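# Four arms sort stickered items into matching-color bins

## Task

Put every item into the container whose color is the same as the color of the sticker on that item.

## Robot and tools

ROBOTS. There are four identical i2rt Big YAM arms: arm1, arm2, arm3 and arm4. Each has six revolute joints, a two-finger gripper and a wrist camera (arm1_cam_wrist to arm4_cam_wrist). Four fixed room cameras also exist: cam_room_a1, cam_room_a2, cam_room_b1, cam_room_b2. The hand reaches roughly 1.0 m from the joint1 axis.

FRAME. Everything shares one scene frame in metres, origin on the floor, +z up. Each foot (base_link) looks along its own +x. Feet: arm1 (-0.644, +1.377, +0.914) quat_wxyz (+0.682, +0.007, +0.004, +0.731); arm2 (-0.655, -0.555, +0.928) (+0.747, +0.002, +0.000, -0.665); arm3 (+0.651, -1.332, +0.868) (+0.663, -0.004, -0.006, -0.748); arm4 (+0.648, +0.477, +0.879) (+0.687, +0.001, +0.003, +0.727). The "hand" point sits between the finger pads, about 1 cm short of the tips; the fingers point along the hand's +z and open along its y. With joints 1 and 6 at 0 and the hand level and forward, the wrist camera is on top, looking at the tips. Printed hand positions can be off, more so far out.

move. Keys are arm1..arm4 and cameras; an arm you omit gets nothing new. Each arm's part is an object with:
- joints: a dict of absolute targets by name: joint1_rad..joint6_rad in radians, gripper_m in metres (fingertip gap).
- target: one list of 7 numbers [x, y, z, qw, qx, qy, qz], an absolute hand pose in the scene frame (metres, quaternion wxyz, same form as the printed hand line). The hand travels a straight line from its current hand_target toward it. With target, joints may contain only gripper_m, otherwise refused.
- speed: top path speed in m/s, 0.002 to 0.5, default 0.25; turning capped at twice that in rad/s; only allowed with target.
- min_time_s: 0.1 to 8 s, the minimum duration of each of that arm's joint motions; slower motions are not changed.
All motions in one call begin at once; hand paths of a call all finish together, paced by the slowest. A hand path lasts 0.5 to 10 s and stops short if it needs more; one action is at most 15 s. Each control step clips the path pose to within 100 mm and 20 degrees of the measured hand, then solves damped IK (position favoured). Expect centimetre-level misses, lag, drift from the line and overshoot of speed near full stretch. Paths do not avoid objects or other arms. cameras: list of names, ["all"], or [] for none; omitted means all for an empty call, none otherwise. An empty move returns the full state, images and scene number.

JOINT RANGES (done tolerance). joint1_rad -2.879..2.879 (±0.045), yaw about the foot, positive counter-clockwise from above, 0 along the foot's facing. joint2_rad 0..3.141 (±0.14), shoulder, 0 is upper arm pointing back, increasing lifts then brings it forward. joint3_rad 0..3.019 (±0.09), elbow, 0 folded, positive opens. joint4_rad -1.692..1.57 (±0.055), hand pitch, positive tips fingers up. joint5_rad -1.57..1.57 (±0.03), sideways swing, positive to the arm's right. joint6_rad -2.094..2.094 (±0.035), roll, positive clockwise seen from behind. gripper_m 0..0.093 (±0.003), about 50-64 N per pad. Joints move at different rates, so joint-space moves may swing wide.

RESULTS. A "move" line lists each arm sent motion with "done" or its worst status. joint_status/hand_status words: done; off_target (stopped away, may still push); time_out (each joint keeps a nearby target and keeps pushing; on_its_own lists those not there; send the reported position to relax); not_followed (a safety check held back targets: "joint command not followed" or "pose unreachable"; the arm may keep trying); limit_stop_at_motor_heat (resend the target). on_its_own shows uncommanded activity; "held at" is a target, not a reading. Arms listed "as last shown" were not commanded; their omitted lines equal the last printed ones. The "pictures" line orders the images, which may lag the state slightly. Joint velocities in rad/s (gripper m/s); "within noise" means still. Joint torques are total drive output, arm joints only, with per-arm offset and noise; entries 3 and 4 wrap at ±28 N m. Gripper on a hard part reads up to 0.005 m under its width (some up to 0.002 over); empty and shut reads 0.000-0.003; in air it reads up to 0.003 above true. Full force comes about 0.005 m below the first-touch reading, deeper for soft, small or round items. To release, command well above the reading.

wait: seconds 0 to 10, plus cameras as in move; robots keep their last commands. zoom_image: camera name and region [x0, y0, x1, y1] in pixels from the top-left, at most 504 by 504, only for a camera in the latest images. read_manual: section "licences". finished_scene: scene (this scene's number); irreversible; after ending the first scene, make no other call in that reply.

CALL RULES. An unknown key makes a call invalid (later calls still run); an out-of-range value makes it refused, and then later move, wait and finished_scene calls in that reply are skipped, as they are if a stop interrupts.

CAUTIONS. The scene keeps running while you reason; arms hold their last command. Never knock items out of the work area or to the floor, drop them from height, release while moving, slam or hit fixed or heavy things. Avoid hard contact between robots, including one gripper closing on another's fingers; the clearance check can be late and ignores fingers, gripper housings and cameras. Arms push on contact and do not stop. Holding loads, stretching out or pushing at unreachable poses heats motors: MOTOR HOT appears at 85 °C, and at 100 °C an OVER-TEMPERATURE FAULT drops that arm for 30-60 s or more. Loose objects may occasionally be nudged by disturbances. Items must stay in their bins without the robot before finishing.

Each tool is called as name([rows], argument=value, ...), one row to a line, values as JSON.

## Session

move()

Scene clock: 0.00 s.
Joint torques (N m): no reading
Motor temperatures (°C): arm1=[22 24 25 23 21 21 21] | arm2=[24 24 24 22 22 20 23] | arm3=[24 24 23 24 24 23 23] | arm4=[23 21 22 22 25 21 24]
Heat: arm1: hottest joint3_rad 25 °C; arm2: hottest joint1_rad 24 °C; arm3: hottest joint1_rad 24 °C; arm4: hottest joint5_rad 25 °C.
Joint velocities: within noise
arm1.joint_positions: joint1_rad=-0.126 joint2_rad=+0.650 joint3_rad=+1.429 joint4_rad=-1.488 joint5_rad=-0.026 joint6_rad=-0.127 gripper_m=+0.09396
arm1.joint_status: not commanded
arm1.hand: x=-0.6270 y=+1.5972 z=+1.4351 quat_wxyz=(-0.310, +0.665, -0.618, -0.282) (m; scene frame)
arm1.hand_target: x=-0.6269 y=+1.5953 z=+1.4482 quat_wxyz=(-0.321, +0.661, -0.613, -0.291) (m; scene frame)
arm1.hand_status: not commanded
arm2.joint_positions: joint1_rad=-0.045 joint2_rad=+0.645 joint3_rad=+1.565 joint4_rad=-1.137 joint5_rad=+0.166 joint6_rad=-0.774 gripper_m=+0.09396
arm2.joint_status: not commanded
arm2.hand: x=-0.6689 y=-0.7907 z=+1.5906 quat_wxyz=(-0.204, -0.325, -0.709, +0.592) (m; scene frame)
arm2.hand_target: x=-0.6692 y=-0.7857 z=+1.5994 quat_wxyz=(-0.208, -0.323, -0.702, +0.599) (m; scene frame)
arm2.hand_status: not commanded
arm3.joint_positions: joint1_rad=+0.075 joint2_rad=+0.603 joint3_rad=+1.391 joint4_rad=-1.324 joint5_rad=-0.185 joint6_rad=-0.597 gripper_m=+0.09396
arm3.joint_status: not commanded
arm3.hand: x=+0.6714 y=-1.5539 z=+1.4174 quat_wxyz=(-0.295, -0.381, -0.775, +0.409) (m; scene frame)
arm3.hand_target: x=+0.6715 y=-1.5515 z=+1.4286 quat_wxyz=(-0.300, -0.376, -0.770, +0.420) (m; scene frame)
arm3.hand_status: not commanded
arm4.joint_positions: joint1_rad=+0.109 joint2_rad=+0.632 joint3_rad=+1.440 joint4_rad=-1.502 joint5_rad=+0.178 joint6_rad=-0.775 gripper_m=+0.09396
arm4.joint_status: not commanded
arm4.hand: x=+0.6469 y=+0.6902 z=+1.4068 quat_wxyz=(-0.410, +0.846, -0.316, -0.125) (m; scene frame)
arm4.hand_target: x=+0.6473 y=+0.6879 z=+1.4162 quat_wxyz=(-0.419, +0.841, -0.316, -0.131) (m; scene frame)
arm4.hand_status: not commanded
pictures: arm1_cam_wrist, arm2_cam_wrist, arm3_cam_wrist, arm4_cam_wrist, cam_room_a1, cam_room_a2, cam_room_b1, cam_room_b2
Images, in order (width x height): arm1_cam_wrist 672x504, arm2_cam_wrist 672x504, arm3_cam_wrist 672x504, arm4_cam_wrist 672x504, cam_room_a1 672x504, cam_room_a2 672x504, cam_room_b1 672x504, cam_room_b2 672x504.

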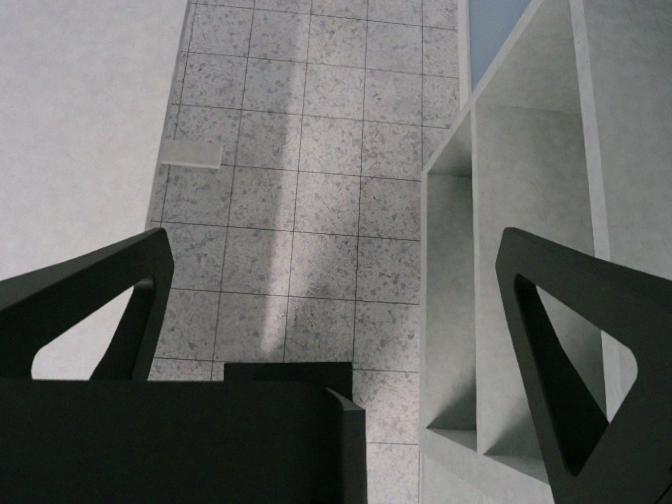

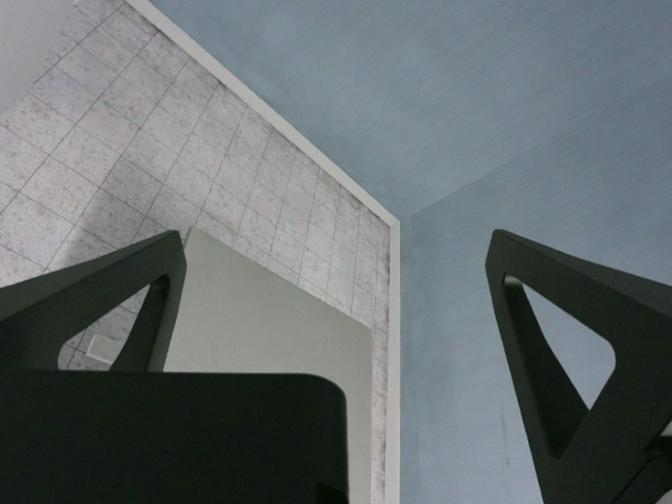

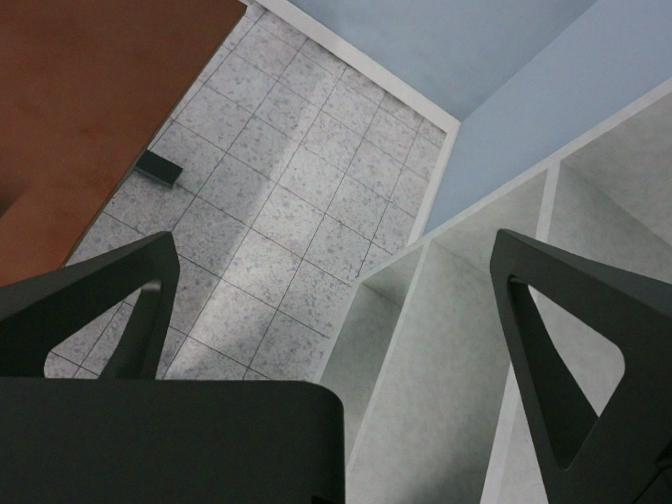

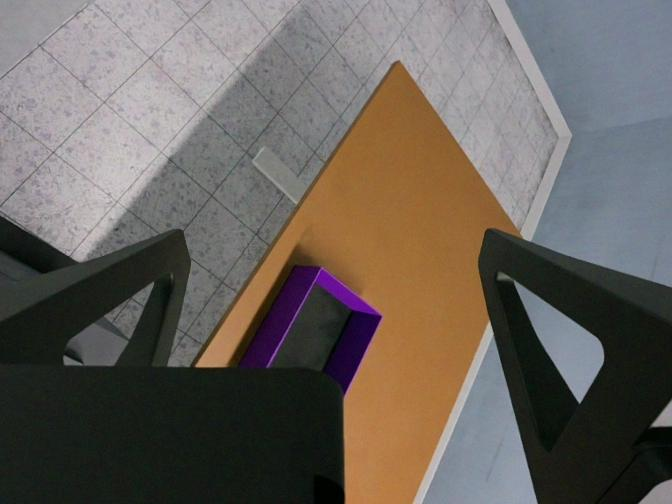

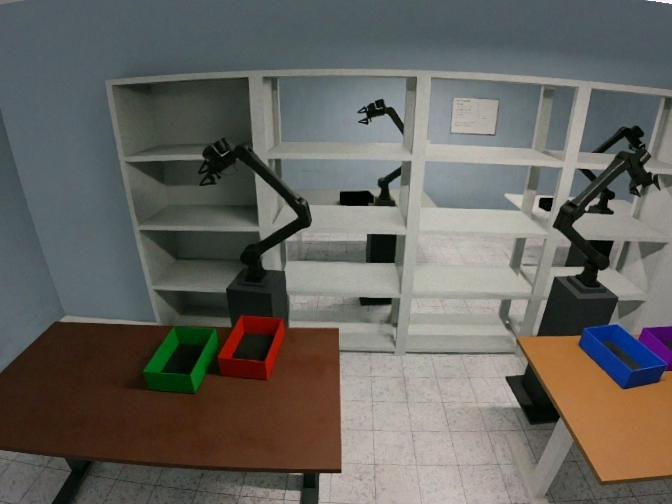

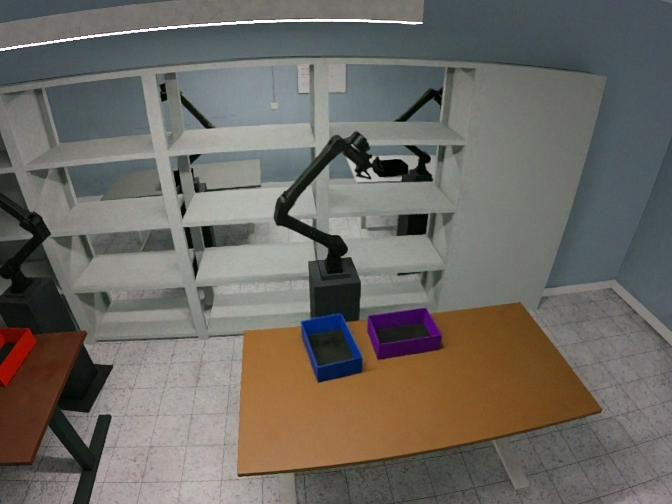

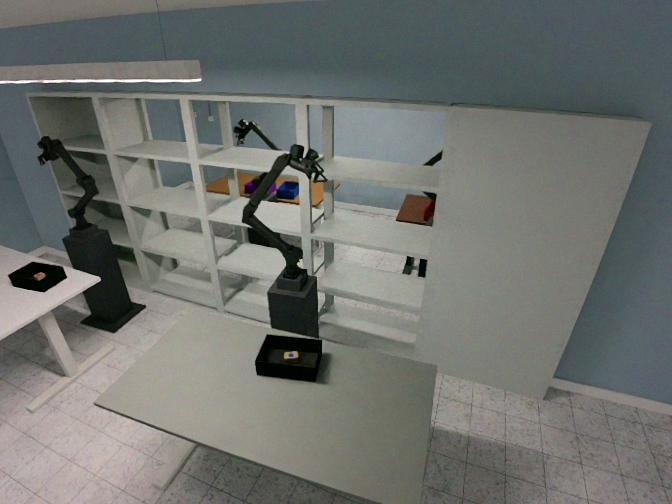

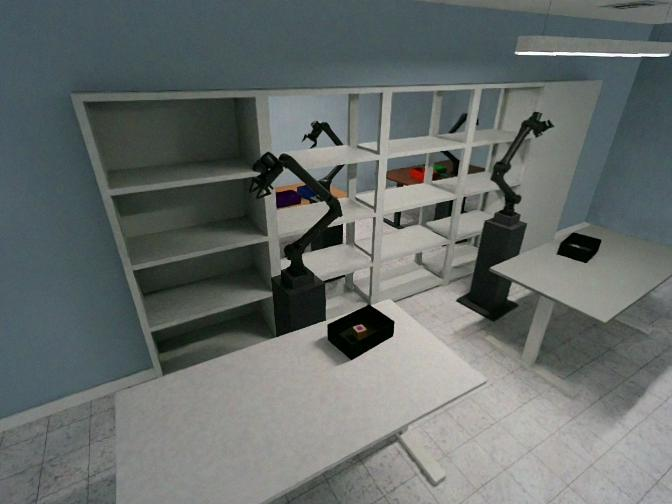

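zoom_image(camera="cam_room_b1", region=[230, 310, 350, 400])

zoom_image(camera="cam_room_b2", region=[300, 290, 420, 380])

zoom_image(camera="cam_room_b2", region=[250, 80, 502, 332])

zoom_image(camera="cam_room_b1", region=[170, 80, 470, 305])

Scaled by 4.200.

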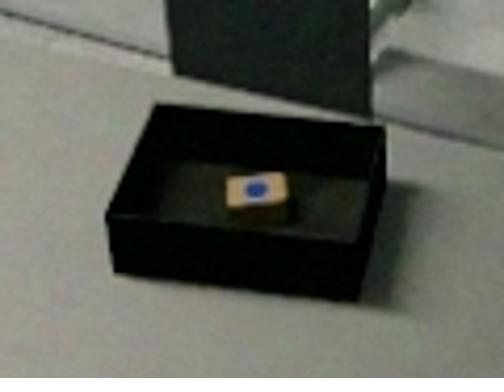

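Scaled by 4.200.

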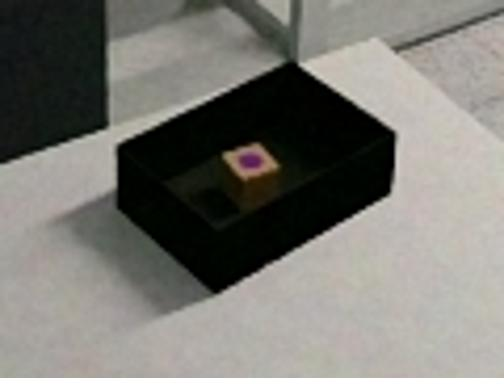

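Scaled by 2.000.

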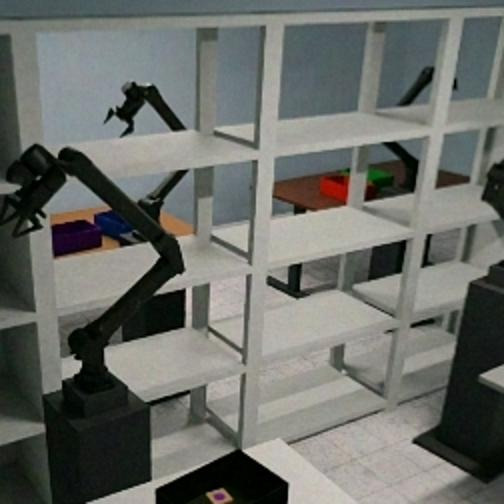

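Scaled by 1.680.

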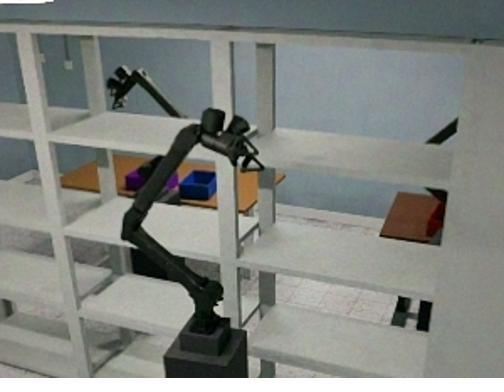

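move(arm1={"joints":{"joint1_rad":1.4,"joint2_rad":1.44,"joint3_rad":1.8,"joint4_rad":-1.65,"joint5_rad":0,"joint6_rad":0},"min_time_s":3}, arm2={"joints":{"joint1_rad":-1.4,"joint2_rad":1.44,"joint3_rad":1.8,"joint4_rad":-1.65,"joint5_rad":0,"joint6_rad":0},"min_time_s":3}, arm4={"joints":{"joint1_rad":-1.2,"joint2_rad":1.44,"joint3_rad":1.8,"joint4_rad":-1.65,"joint5_rad":0,"joint6_rad":0},"min_time_s":3}, cameras=["arm1_cam_wrist","arm2_cam_wrist","arm4_cam_wrist","cam_room_b1","cam_room_b2","cam_room_a2"])

Scene clock: 55.37 s.
Joint torques (N m): arm1=[-2.02 -9.58 15.82 0.46 0.06 0.12] | arm2=[1.14 -12.51 15.91 0.73 -0.17 0.22] | arm3=[1.26 2.26 9.22 1.84 -0.08 0] | arm4=[1.03 -12.45 12.07 0.02 -0.01 0.21]
Motor temperatures (°C): arm1=[22 24 31 23 21 21 21] | arm2=[24 24 28 23 22 20 23] | arm3=[24 24 27 24 24 23 23] | arm4=[23 22 26 22 25 21 24]
Heat: arm1: hottest joint3_rad 31 °C; arm2: hottest joint3_rad 28 °C; arm3: hottest joint3_rad 27 °C; arm4: hottest joint3_rad 26 °C.
move: arm1 done; arm2 done; arm4 done
Joint velocities: within noise
arm1.joint_positions: joint1_rad=+1.405 joint2_rad=+1.440 joint3_rad=+1.739 joint4_rad=-1.639 joint5_rad=-0.002 joint6_rad=-0.008 gripper_m=+0.09397
arm1.joint_status: all done
arm1.hand: x=-1.0969 y=+1.4211 z=+1.3075 quat_wxyz=(-0.006, +0.991, -0.044, -0.123) (m; scene frame)
arm1.hand_target: x=-1.1008 y=+1.4241 z=+1.3325 quat_wxyz=(-0.008, +0.988, -0.050, -0.148) (m; scene frame)
arm1.hand_status: not commanded
arm2.joint_positions: joint1_rad=-1.406 joint2_rad=+1.426 joint3_rad=+1.742 joint4_rad=-1.637 joint5_rad=+0.003 joint6_rad=-0.015 gripper_m=+0.09396
arm2.joint_status: all done
arm2.hand: x=-1.0967 y=-0.6830 z=+1.3200 quat_wxyz=(-0.013, -0.982, -0.146, +0.122) (m; scene frame)
arm2.hand_target: x=-1.1028 y=-0.6883 z=+1.3381 quat_wxyz=(-0.019, -0.980, -0.142, +0.138) (m; scene frame)
arm2.hand_status: not commanded
arm3: as last shown
arm4.joint_positions: joint1_rad=-1.205 joint2_rad=+1.429 joint3_rad=+1.749 joint4_rad=-1.639 joint5_rad=+0.003 joint6_rad=-0.014 gripper_m=+0.09396
arm4.joint_status: all done
arm4.hand: x=+1.0694 y=+0.6663 z=+1.2715 quat_wxyz=(-0.120, +0.215, -0.969, -0.023) (m; scene frame)
arm4.hand_target: x=+1.0740 y=+0.6714 z=+1.2876 quat_wxyz=(-0.134, +0.210, -0.968, -0.029) (m; scene frame)
arm4.hand_status: not commanded
pictures: arm1_cam_wrist, arm2_cam_wrist, arm4_cam_wrist, cam_room_a2, cam_room_b1, cam_room_b2
Images, in order (width x height): arm1_cam_wrist 672x504, arm2_cam_wrist 672x504, arm4_cam_wrist 672x504, cam_room_a2 672x504, cam_room_b1 672x504, cam_room_b2 672x504.

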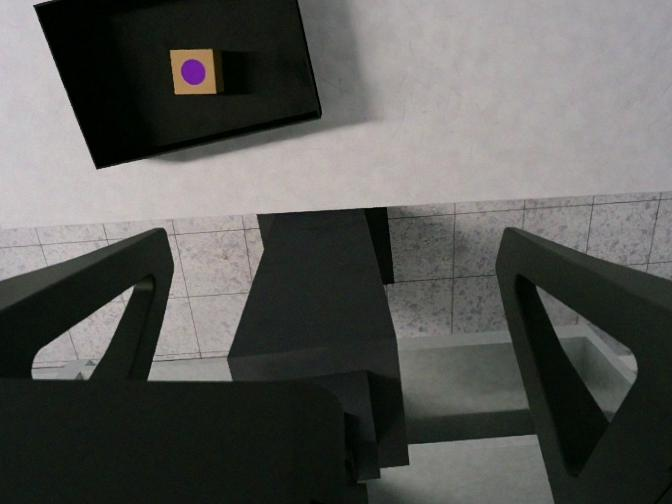

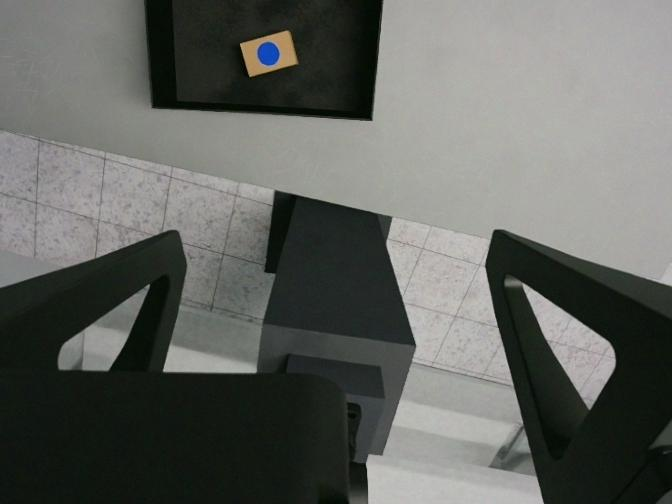

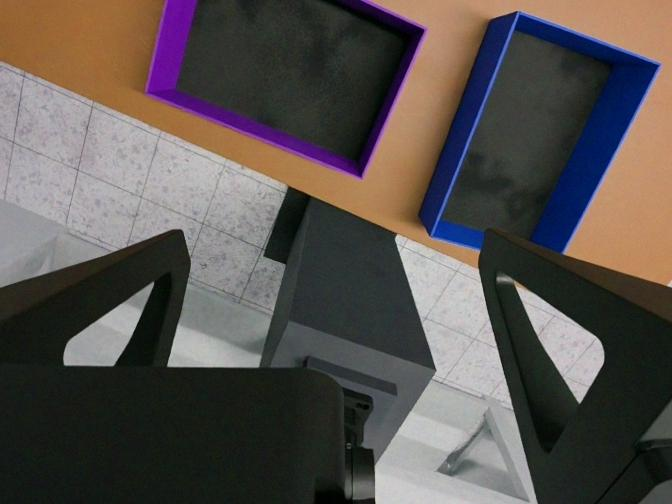

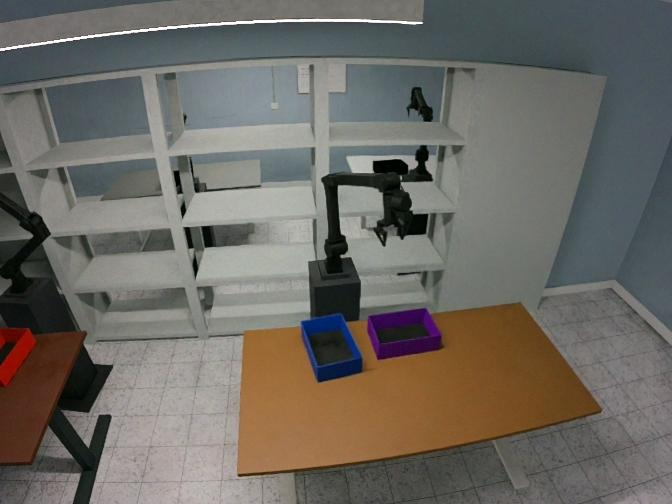

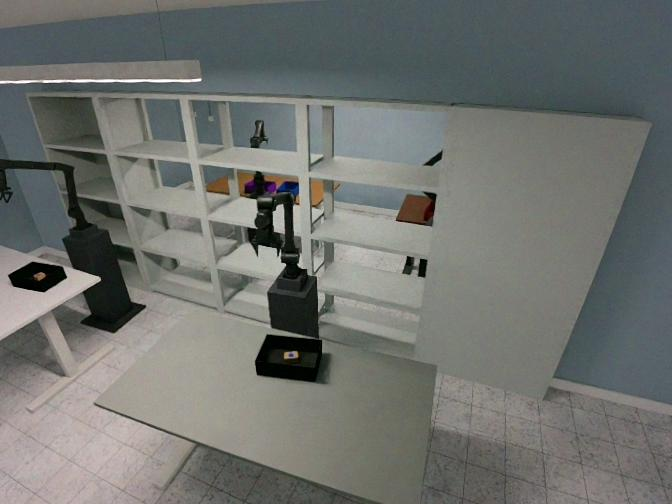

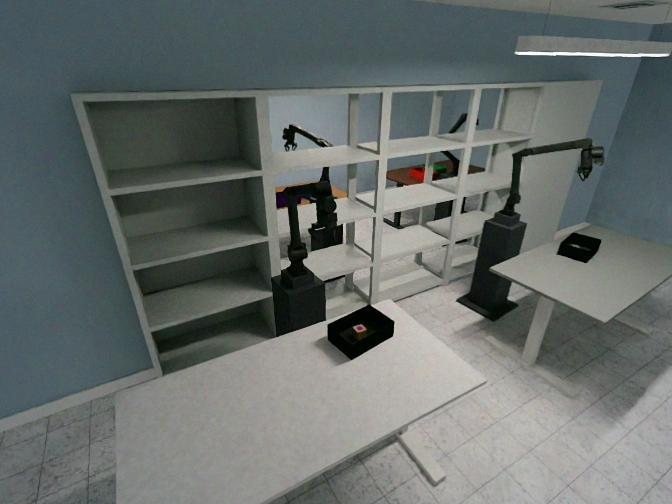

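move(arm1={"joints":{"joint1_rad":1.744,"joint2_rad":1.37,"joint3_rad":0.97,"joint4_rad":-0.525},"min_time_s":2.5}, arm2={"joints":{"joint1_rad":-1.246,"joint2_rad":1.37,"joint3_rad":0.97,"joint4_rad":-0.525},"min_time_s":2.5}, arm4={"joints":{"joint1_rad":1.17,"joint2_rad":0.65,"joint3_rad":1.43,"joint4_rad":-1.04},"min_time_s":3}, cameras=["arm1_cam_wrist","arm2_cam_wrist","arm4_cam_wrist"])

Scene clock: 104.03 s.
Joint torques (N m): arm1=[-0.62 -9.64 11.22 2.04 0.07 0.09] | arm2=[1.55 -14.27 10.35 2.67 -0.16 0.21] | arm3=[1.26 2.2 9.18 1.87 -0.09 -0.01] | arm4=[1.49 0.97 7.05 2.09 0.04 0.16]
Motor temperatures (°C): arm1=[22 25 34 23 21 21 21] | arm2=[24 25 35 22 22 20 23] | arm3=[24 24 29 24 24 23 23] | arm4=[23 22 31 22 24 21 24]
Heat: arm1: hottest joint3_rad 34 °C; arm2: hottest joint3_rad 35 °C; arm3: hottest joint3_rad 29 °C; arm4: hottest joint3_rad 31 °C.
move: arm1 done; arm2 done; arm4 done
Joint velocities: within noise
arm1.joint_positions: joint1_rad=+1.737 joint2_rad=+1.391 joint3_rad=+0.964 joint4_rad=-0.545 joint5_rad=-0.001 joint6_rad=-0.007 gripper_m=+0.09397
arm1.joint_status: all done
arm1.hand: x=-1.1358 y=+1.2587 z=+1.0735 quat_wxyz=(+0.032, +0.946, +0.116, -0.300) (m; scene frame)
arm1.hand_target: x=-1.1401 y=+1.2543 z=+1.0898 quat_wxyz=(+0.036, +0.939, +0.115, -0.322) (m; scene frame)
arm1.hand_status: not commanded
arm2.joint_positions: joint1_rad=-1.254 joint2_rad=+1.383 joint3_rad=+0.981 joint4_rad=-0.543 joint5_rad=+0.003 joint6_rad=-0.014 gripper_m=+0.09396
arm2.joint_status: all done
arm2.hand: x=-1.1228 y=-0.7713 z=+1.0916 quat_wxyz=(-0.061, -0.928, -0.211, +0.301) (m; scene frame)
arm2.hand_target: x=-1.1200 y=-0.7752 z=+1.0947 quat_wxyz=(-0.068, -0.926, -0.208, +0.308) (m; scene frame)
arm2.hand_status: not commanded
arm3: as last shown
arm4.joint_positions: joint1_rad=+1.165 joint2_rad=+0.650 joint3_rad=+1.435 joint4_rad=-1.058 joint5_rad=+0.001 joint6_rad=-0.012 gripper_m=+0.09397
arm4.joint_status: all done
arm4.hand: x=+0.3966 y=+0.5726 z=+1.4967 quat_wxyz=(-0.107, +0.784, -0.135, -0.596) (m; scene frame)
arm4.hand_target: x=+0.3942 y=+0.5719 z=+1.4986 quat_wxyz=(-0.103, +0.780, -0.137, -0.602) (m; scene frame)
arm4.hand_status: not commanded
pictures: arm1_cam_wrist, arm2_cam_wrist, arm4_cam_wrist
Images, in order (width x height): arm1_cam_wrist 672x504, arm2_cam_wrist 672x504, arm4_cam_wrist 672x504.

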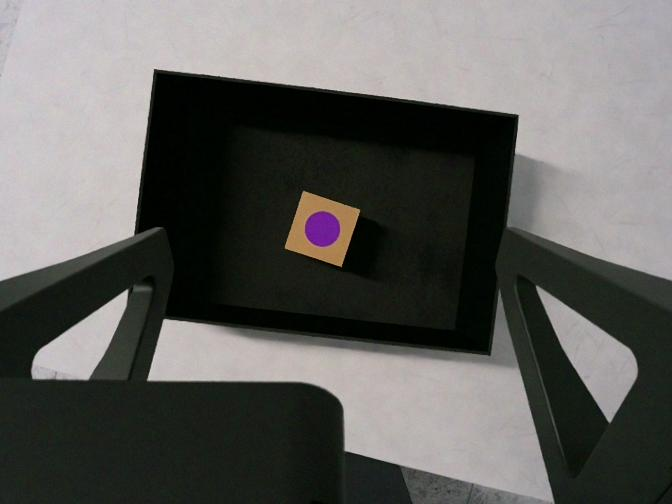

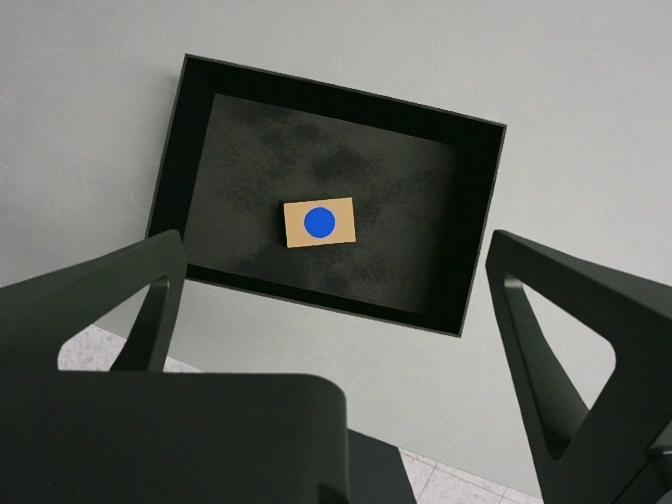

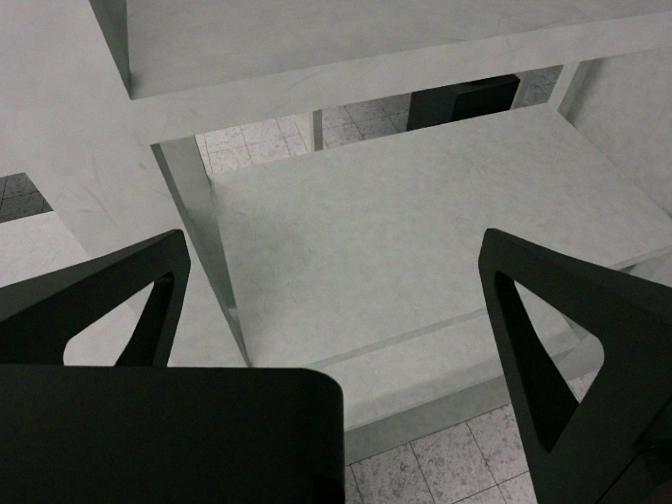

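zoom_image(camera="arm4_cam_wrist", region=[80, 0, 584, 504])

zoom_image(camera="arm1_cam_wrist", region=[120, 50, 540, 370])

zoom_image(camera="arm2_cam_wrist", region=[120, 30, 540, 350])

Scaled by 1.000.

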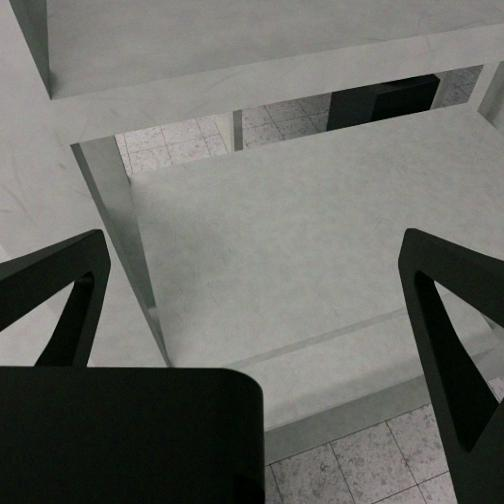

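Scaled by 1.200.

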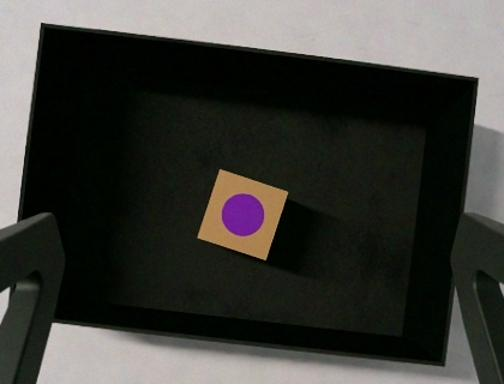

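Scaled by 1.200.

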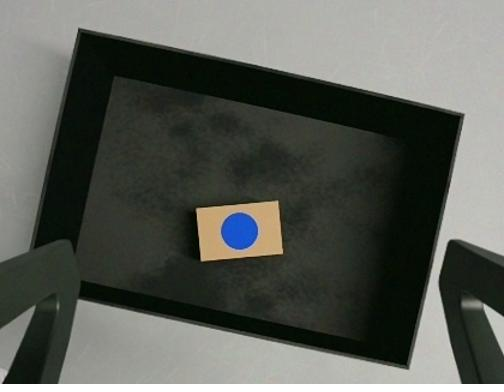

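move(arm1={"target":[-1.150,1.244,0.90,0.0023,-0.9959,0.0261,0.0872]}, arm2={"target":[-1.143,-0.795,0.90,-0.0327,-0.9598,-0.2482,0.1263]}, arm4={"joints":{"joint1_rad":2.1}}, cameras=["arm1_cam_wrist","arm2_cam_wrist","arm4_cam_wrist"])

Scene clock: 203.97 s.
Joint torques (N m): arm1=[-0.56 -13.1 12.19 0.25 0.02 0.14] | arm2=[1.49 -16.21 12.31 0.76 -0.19 -0.07] | arm3=[1.2 2.14 9.18 1.81 -0.08 -0.02] | arm4=[1.14 1.49 7.04 2.03 0.07 0.2]
Motor temperatures (°C): arm1=[22 26 34 23 21 21 21] | arm2=[24 26 31 23 22 20 23] | arm3=[24 24 30 24 24 23 23] | arm4=[23 22 29 22 24 21 24]
Heat: arm1: hottest joint3_rad 34 °C; arm2: hottest joint3_rad 31 °C; arm3: hottest joint3_rad 30 °C; arm4: hottest joint3_rad 29 °C.
move: arm1 off_target; arm2 off_target; arm4 done
Joint velocities: within noise
arm1.joint_positions: joint1_rad=+1.766 joint2_rad=+1.865 joint3_rad=+1.102 joint4_rad=-0.696 joint5_rad=+0.050 joint6_rad=+0.316 gripper_m=+0.09397
arm1.joint_status: not commanded
arm1.hand: x=-1.1299 y=+1.2555 z=+0.8846 quat_wxyz=(-0.009, +0.997, -0.027, -0.069) (m; scene frame)
arm1.hand_target: x=-1.1491 y=+1.2441 z=+0.9005 quat_wxyz=(-0.002, +0.996, -0.026, -0.087) (m; scene frame)
arm1.hand_status: off_target (0.028 m and 2.2 deg from the pose sent, 0.175 m and 30.3 deg at the start)
arm2.joint_positions: joint1_rad=-1.245 joint2_rad=+1.848 joint3_rad=+1.075 joint4_rad=-0.547 joint5_rad=-0.013 joint6_rad=-0.037 gripper_m=+0.09396
arm2.joint_status: not commanded
arm2.hand: x=-1.1294 y=-0.7822 z=+0.8957 quat_wxyz=(-0.030, -0.964, -0.237, +0.120) (m; scene frame)
arm2.hand_target: x=-1.1423 y=-0.7947 z=+0.9003 quat_wxyz=(-0.033, -0.960, -0.248, +0.127) (m; scene frame)
arm2.hand_status: off_target (0.019 m and 1.6 deg from the pose sent, 0.194 m and 21.0 deg at the start)
arm3: as last shown
arm4.joint_positions: joint1_rad=+2.095 joint2_rad=+0.650 joint3_rad=+1.435 joint4_rad=-1.058 joint5_rad=+0.001 joint6_rad=-0.012 gripper_m=+0.09398
arm4.joint_status: all done
arm4.hand: x=+0.4241 y=+0.3315 z=+1.4974 quat_wxyz=(+0.170, +0.761, +0.232, -0.582) (m; scene frame)
arm4.hand_target: x=+0.4233 y=+0.3291 z=+1.4993 quat_wxyz=(+0.177, +0.757, +0.228, -0.586) (m; scene frame)
arm4.hand_status: not commanded
pictures: arm1_cam_wrist, arm2_cam_wrist, arm4_cam_wrist
Images, in order (width x height): arm1_cam_wrist 672x504, arm2_cam_wrist 672x504, arm4_cam_wrist 672x504.

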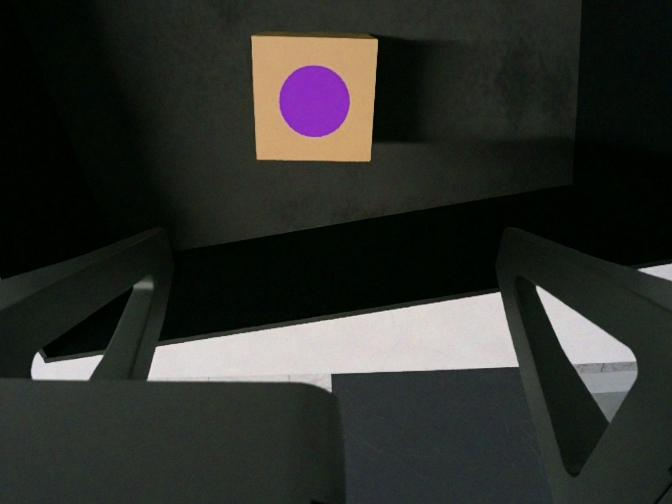

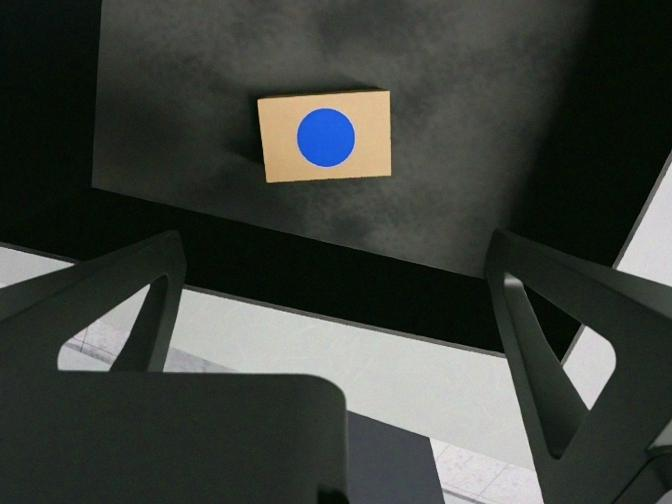

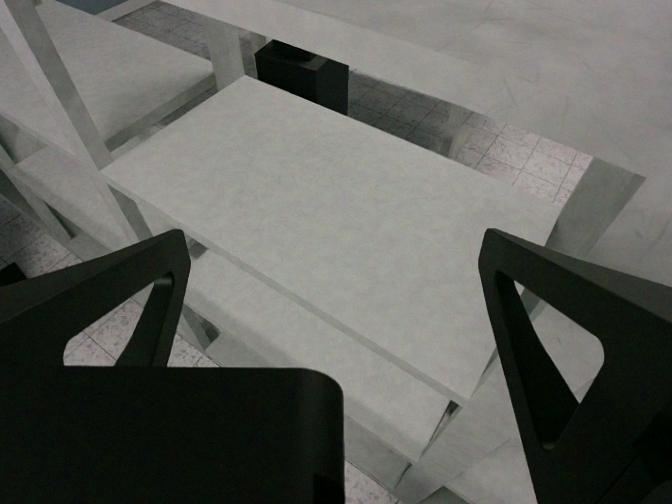

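move(arm1={"target":[-1.174,1.237,0.79,0.0023,-0.9959,0.0261,0.0872],"speed":0.15}, arm2={"target":[-1.156,-0.807,0.79,-0.0338,-0.9576,-0.2566,0.1261],"speed":0.15}, cameras=["arm1_cam_wrist","arm2_cam_wrist"])

Scene clock: 225.87 s.
Joint torques (N m): arm1=[-0.56 -14.04 9.96 1.24 0.08 0.11] | arm2=[1.49 -17.73 10 1.87 -0.19 -0.07] | arm3=[1.2 2.14 9.22 1.84 -0.07 -0.01] | arm4=[1.26 0.79 7.1 2.1 0.05 0.17]
Motor temperatures (°C): arm1=[22 26 34 23 21 21 21] | arm2=[24 26 31 22 22 20 23] | arm3=[24 24 30 24 24 23 23] | arm4=[23 22 28 22 24 21 24]
Heat: arm1: hottest joint3_rad 34 °C; arm2: hottest joint3_rad 31 °C; arm3: hottest joint3_rad 30 °C; arm4: hottest joint3_rad 28 °C.
move: arm1 off_target; arm2 off_target
Joint velocities: within noise
arm1.joint_positions: joint1_rad=+1.768 joint2_rad=+2.114 joint3_rad=+1.159 joint4_rad=-0.514 joint5_rad=+0.050 joint6_rad=+0.318 gripper_m=+0.09397
arm1.joint_status: not commanded
arm1.hand: x=-1.1513 y=+1.2496 z=+0.7828 quat_wxyz=(-0.010, +0.998, -0.027, -0.064) (m; scene frame)
arm1.hand_target: x=-1.1730 y=+1.2372 z=+0.7908 quat_wxyz=(-0.002, +0.996, -0.026, -0.087) (m; scene frame)
arm1.hand_status: off_target (0.027 m and 2.9 deg from the pose sent, 0.106 m and 2.2 deg at the start)
arm2.joint_positions: joint1_rad=-1.236 joint2_rad=+2.096 joint3_rad=+1.118 joint4_rad=-0.357 joint5_rad=-0.014 joint6_rad=-0.045 gripper_m=+0.09396
arm2.joint_status: not commanded
arm2.hand: x=-1.1415 y=-0.7936 z=+0.7928 quat_wxyz=(-0.030, -0.962, -0.245, +0.113) (m; scene frame)
arm2.hand_target: x=-1.1553 y=-0.8068 z=+0.7907 quat_wxyz=(-0.034, -0.958, -0.257, +0.126) (m; scene frame)
arm2.hand_status: off_target (0.020 m and 2.1 deg from the pose sent, 0.112 m and 2.5 deg at the start)
arm3, arm4: as last shown
pictures: arm1_cam_wrist, arm2_cam_wrist
Images, in order (width x height): arm1_cam_wrist 672x504, arm2_cam_wrist 672x504.

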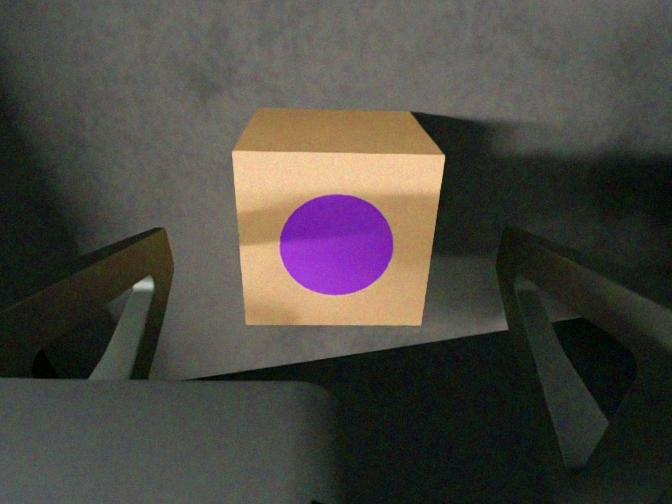

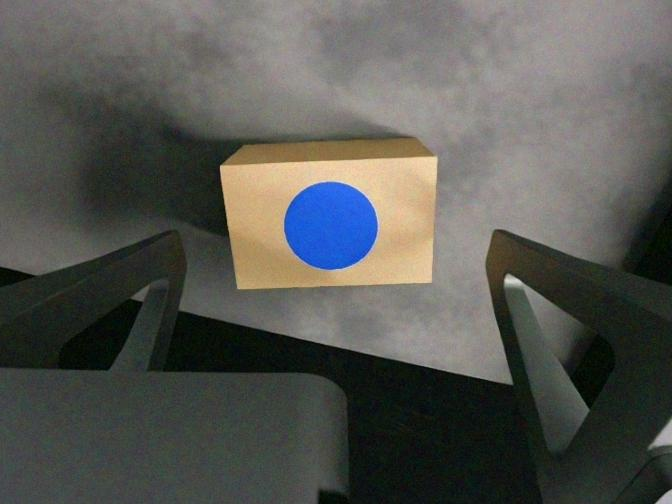

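move(arm1={"target":[-1.178,1.236,0.752,0.0023,-0.9959,0.0261,0.0872],"speed":0.12}, arm2={"target":[-1.158,-0.8085,0.747,-0.0338,-0.9576,-0.2566,0.1261],"speed":0.12}, cameras=["arm1_cam_wrist","arm2_cam_wrist"])

Scene clock: 235.50 s.
Joint torques (N m): arm1=[-0.73 -15.15 9.1 1.06 0.05 0.13] | arm2=[1.49 -18.2 9.05 1.83 -0.18 -0.07] | arm3=[1.26 2.32 9.18 1.85 -0.09 -0.01] | arm4=[1.08 1.61 7.04 2.1 0.08 0.15]
Motor temperatures (°C): arm1=[22 26 34 23 21 21 21] | arm2=[24 26 31 22 22 20 23] | arm3=[24 24 30 24 24 23 23] | arm4=[23 22 28 22 24 21 24]
Heat: arm1: hottest joint3_rad 34 °C; arm2: hottest joint3_rad 31 °C; arm3: hottest joint3_rad 30 °C; arm4: hottest joint3_rad 28 °C.
move: arm1 off_target; arm2 off_target
Joint velocities: within noise
arm1.joint_positions: joint1_rad=+1.768 joint2_rad=+2.203 joint3_rad=+1.184 joint4_rad=-0.447 joint5_rad=+0.050 joint6_rad=+0.318 gripper_m=+0.09397
arm1.joint_status: not commanded
arm1.hand: x=-1.1566 y=+1.2484 z=+0.7458 quat_wxyz=(-0.010, +0.997, -0.028, -0.065) (m; scene frame)
arm1.hand_target: x=-1.1773 y=+1.2361 z=+0.7528 quat_wxyz=(-0.002, +0.996, -0.026, -0.087) (m; scene frame)
arm1.hand_status: off_target (0.025 m and 2.7 deg from the pose sent, 0.043 m and 2.8 deg at the start)
arm2.joint_positions: joint1_rad=-1.235 joint2_rad=+2.198 joint3_rad=+1.145 joint4_rad=-0.279 joint5_rad=-0.014 joint6_rad=-0.045 gripper_m=+0.09396
arm2.joint_status: not commanded
arm2.hand: x=-1.1459 y=-0.7959 z=+0.7511 quat_wxyz=(-0.030, -0.962, -0.245, +0.114) (m; scene frame)
arm2.hand_target: x=-1.1573 y=-0.8082 z=+0.7474 quat_wxyz=(-0.034, -0.958, -0.256, +0.126) (m; scene frame)
arm2.hand_status: off_target (0.018 m and 2.0 deg from the pose sent, 0.051 m and 2.1 deg at the start)
arm3, arm4: as last shown
pictures: arm1_cam_wrist, arm2_cam_wrist
Images, in order (width x height): arm1_cam_wrist 672x504, arm2_cam_wrist 672x504.

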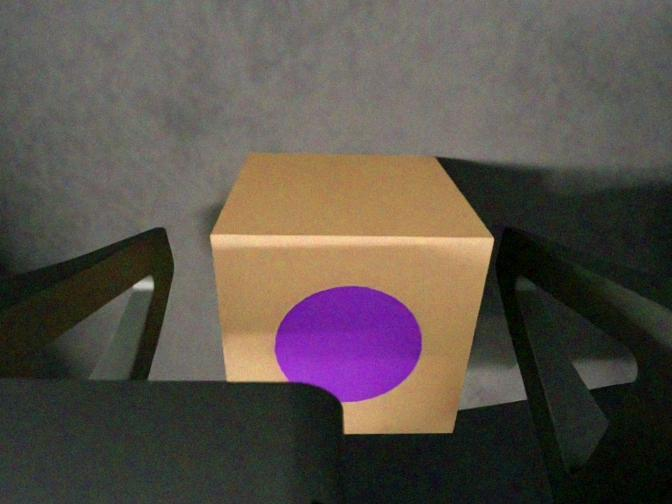

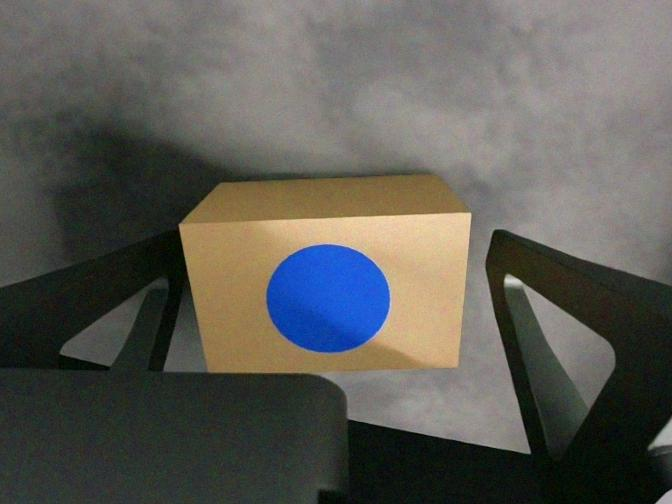

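move(arm1={"joints":{"gripper_m":0.044}}, arm2={"joints":{"gripper_m":0.055}}, cameras=["arm1_cam_wrist","arm2_cam_wrist"])

Scene clock: 242.80 s.
Joint torques (N m): arm1=[-1.03 -15.33 9.06 1.24 0.09 0.12] | arm2=[1.49 -18.26 8.94 1.84 -0.15 -0.05] | arm3=[1.2 2.2 9.18 1.84 -0.08 -0.01] | arm4=[1.26 1.32 7.1 2.07 0.03 0.16]
Motor temperatures (°C): arm1=[22 26 33 23 21 21 21] | arm2=[24 26 31 22 22 20 23] | arm3=[24 24 30 24 24 23 23] | arm4=[23 22 28 22 24 21 24]
Heat: arm1: hottest joint3_rad 33 °C; arm2: hottest joint3_rad 31 °C; arm3: hottest joint3_rad 30 °C; arm4: hottest joint3_rad 28 °C.
move: arm1 off_target; arm2 off_target
Joint velocities: within noise
arm1.joint_positions: joint1_rad=+1.768 joint2_rad=+2.203 joint3_rad=+1.184 joint4_rad=-0.447 joint5_rad=+0.049 joint6_rad=+0.319 gripper_m=+0.05319
arm1.joint_status: gripper_m off_target (ended at +0.05322, target +0.04400)
arm1.hand: x=-1.1570 y=+1.2480 z=+0.7459 quat_wxyz=(-0.009, +0.997, -0.028, -0.065) (m; scene frame)
arm1.hand_target: x=-1.1773 y=+1.2360 z=+0.7528 quat_wxyz=(-0.002, +0.996, -0.026, -0.087) (m; scene frame)
arm1.hand_status: not commanded
arm2.joint_positions: joint1_rad=-1.235 joint2_rad=+2.198 joint3_rad=+1.146 joint4_rad=-0.279 joint5_rad=-0.015 joint6_rad=-0.046 gripper_m=+0.06929
arm2.joint_status: gripper_m off_target (ended at +0.06932, target +0.05500)
arm2.hand: x=-1.1462 y=-0.7964 z=+0.7513 quat_wxyz=(-0.030, -0.962, -0.246, +0.115) (m; scene frame)
arm2.hand_target: x=-1.1573 y=-0.8082 z=+0.7474 quat_wxyz=(-0.034, -0.958, -0.257, +0.126) (m; scene frame)
arm2.hand_status: not commanded
arm3, arm4: as last shown
pictures: arm1_cam_wrist, arm2_cam_wrist
Images, in order (width x height): arm1_cam_wrist 672x504, arm2_cam_wrist 672x504.

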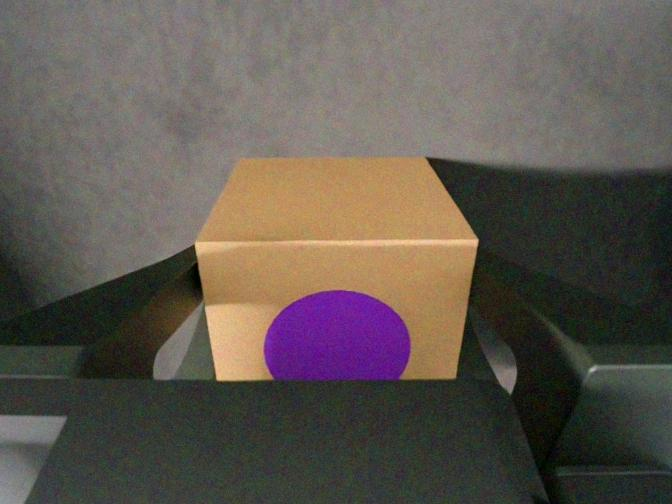

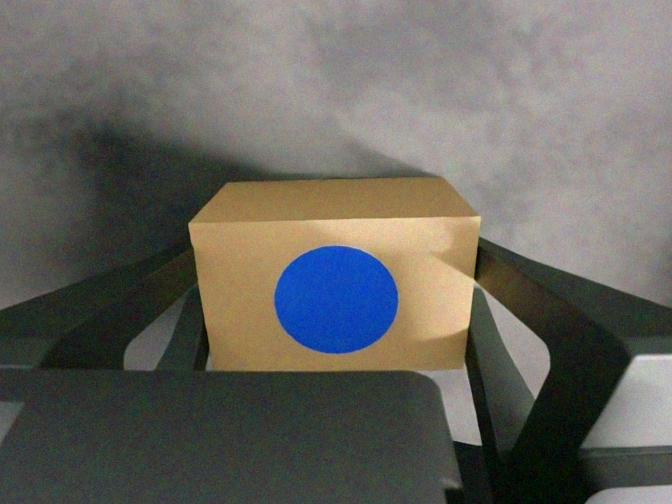

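move(arm1={"target":[-1.178,1.236,1.02,0.0023,-0.9959,0.0261,0.0872],"speed":0.2}, arm2={"target":[-1.158,-0.8085,1.02,-0.0338,-0.9576,-0.2566,0.1261],"speed":0.2}, arm4={"joints":{"joint1_rad":0.99,"joint2_rad":0.82,"joint3_rad":0.33,"joint4_rad":0.5},"min_time_s":2.5}, cameras=["arm1_cam_wrist","arm2_cam_wrist","arm4_cam_wrist","cam_room_a2"])

Scene clock: 267.00 s.
Joint torques (N m): arm1=[-1.2 -15.03 13.89 0.38 0.08 0.05] | arm2=[1.38 -18.14 13.97 0.68 -0.16 -0.07] | arm3=[1.26 2.37 9.2 1.84 -0.09 0] | arm4=[0.5 -1.79 8.88 2.19 0.18 0.14]
Motor temperatures (°C): arm1=[22 26 32 23 21 21 22] | arm2=[24 26 31 22 22 20 24] | arm3=[24 24 30 24 24 23 23] | arm4=[23 22 28 22 24 21 24]
Heat: arm1: hottest joint3_rad 32 °C; arm2: hottest joint3_rad 31 °C; arm3: hottest joint3_rad 30 °C; arm4: hottest joint3_rad 28 °C.
move: arm1 off_target; arm2 off_target; arm4 done
Joint velocities: within noise
arm1.joint_positions: joint1_rad=+1.768 joint2_rad=+1.780 joint3_rad=+1.327 joint4_rad=-1.017 joint5_rad=+0.049 joint6_rad=+0.319 gripper_m=+0.05319
arm1.joint_status: not commanded
arm1.hand: x=-1.1614 y=+1.2451 z=+0.9951 quat_wxyz=(-0.010, +0.998, -0.028, -0.063) (m; scene frame)
arm1.hand_target: x=-1.1769 y=+1.2362 z=+1.0204 quat_wxyz=(-0.002, +0.996, -0.026, -0.088) (m; scene frame)
arm1.hand_status: off_target (0.031 m and 2.9 deg from the pose sent, 0.275 m and 2.7 deg at the start)
arm2.joint_positions: joint1_rad=-1.235 joint2_rad=+1.731 joint3_rad=+1.257 joint4_rad=-0.861 joint5_rad=-0.015 joint6_rad=-0.046 gripper_m=+0.06929
arm2.joint_status: not commanded
arm2.hand: x=-1.1461 y=-0.7969 z=+1.0043 quat_wxyz=(-0.030, -0.962, -0.246, +0.112) (m; scene frame)
arm2.hand_target: x=-1.1573 y=-0.8082 z=+1.0202 quat_wxyz=(-0.034, -0.958, -0.257, +0.126) (m; scene frame)
arm2.hand_status: off_target (0.023 m and 2.1 deg from the pose sent, 0.269 m and 1.9 deg at the start)
arm3: as last shown
arm4.joint_positions: joint1_rad=+0.993 joint2_rad=+0.810 joint3_rad=+0.328 joint4_rad=+0.481 joint5_rad=-0.002 joint6_rad=-0.010 gripper_m=+0.09398
arm4.joint_status: all done
arm4.hand: x=+0.3055 y=+0.6761 z=+1.1546 quat_wxyz=(-0.184, +0.683, -0.180, -0.684) (m; scene frame)
arm4.hand_target: x=+0.3046 y=+0.6782 z=+1.1566 quat_wxyz=(-0.183, +0.678, -0.184, -0.688) (m; scene frame)
arm4.hand_status: not commanded
pictures: arm1_cam_wrist, arm2_cam_wrist, arm4_cam_wrist, cam_room_a2
Images, in order (width x height): arm1_cam_wrist 672x504, arm2_cam_wrist 672x504, arm4_cam_wrist 672x504, cam_room_a2 672x504.

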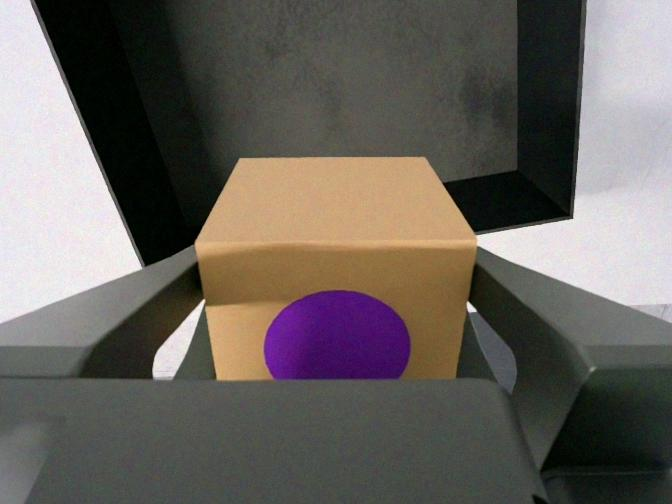

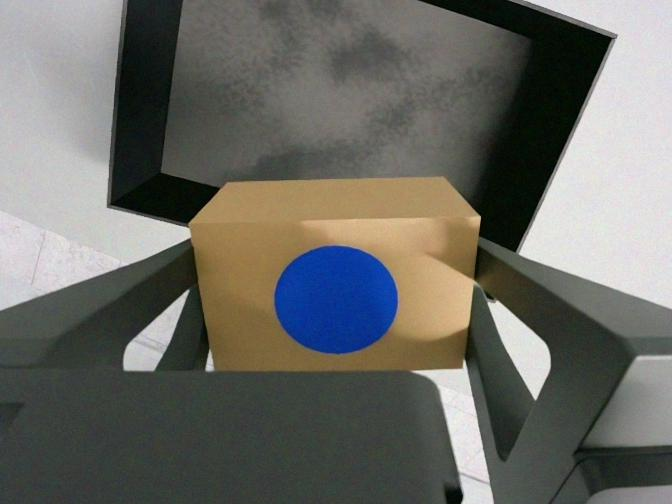

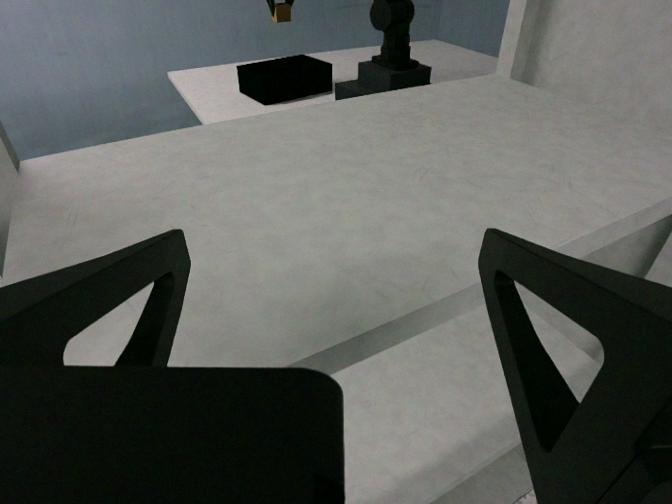

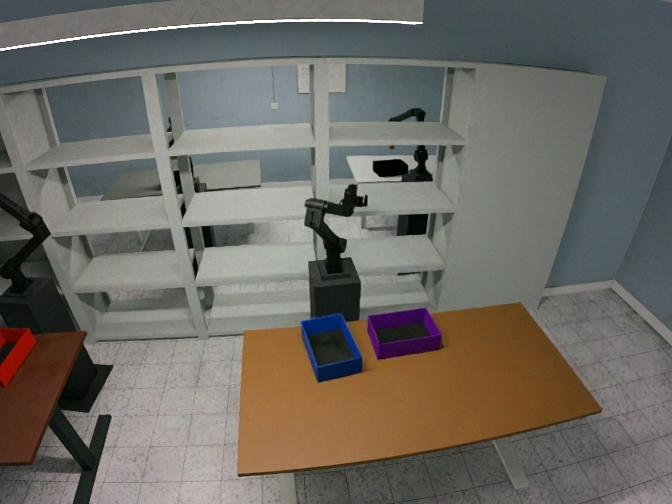

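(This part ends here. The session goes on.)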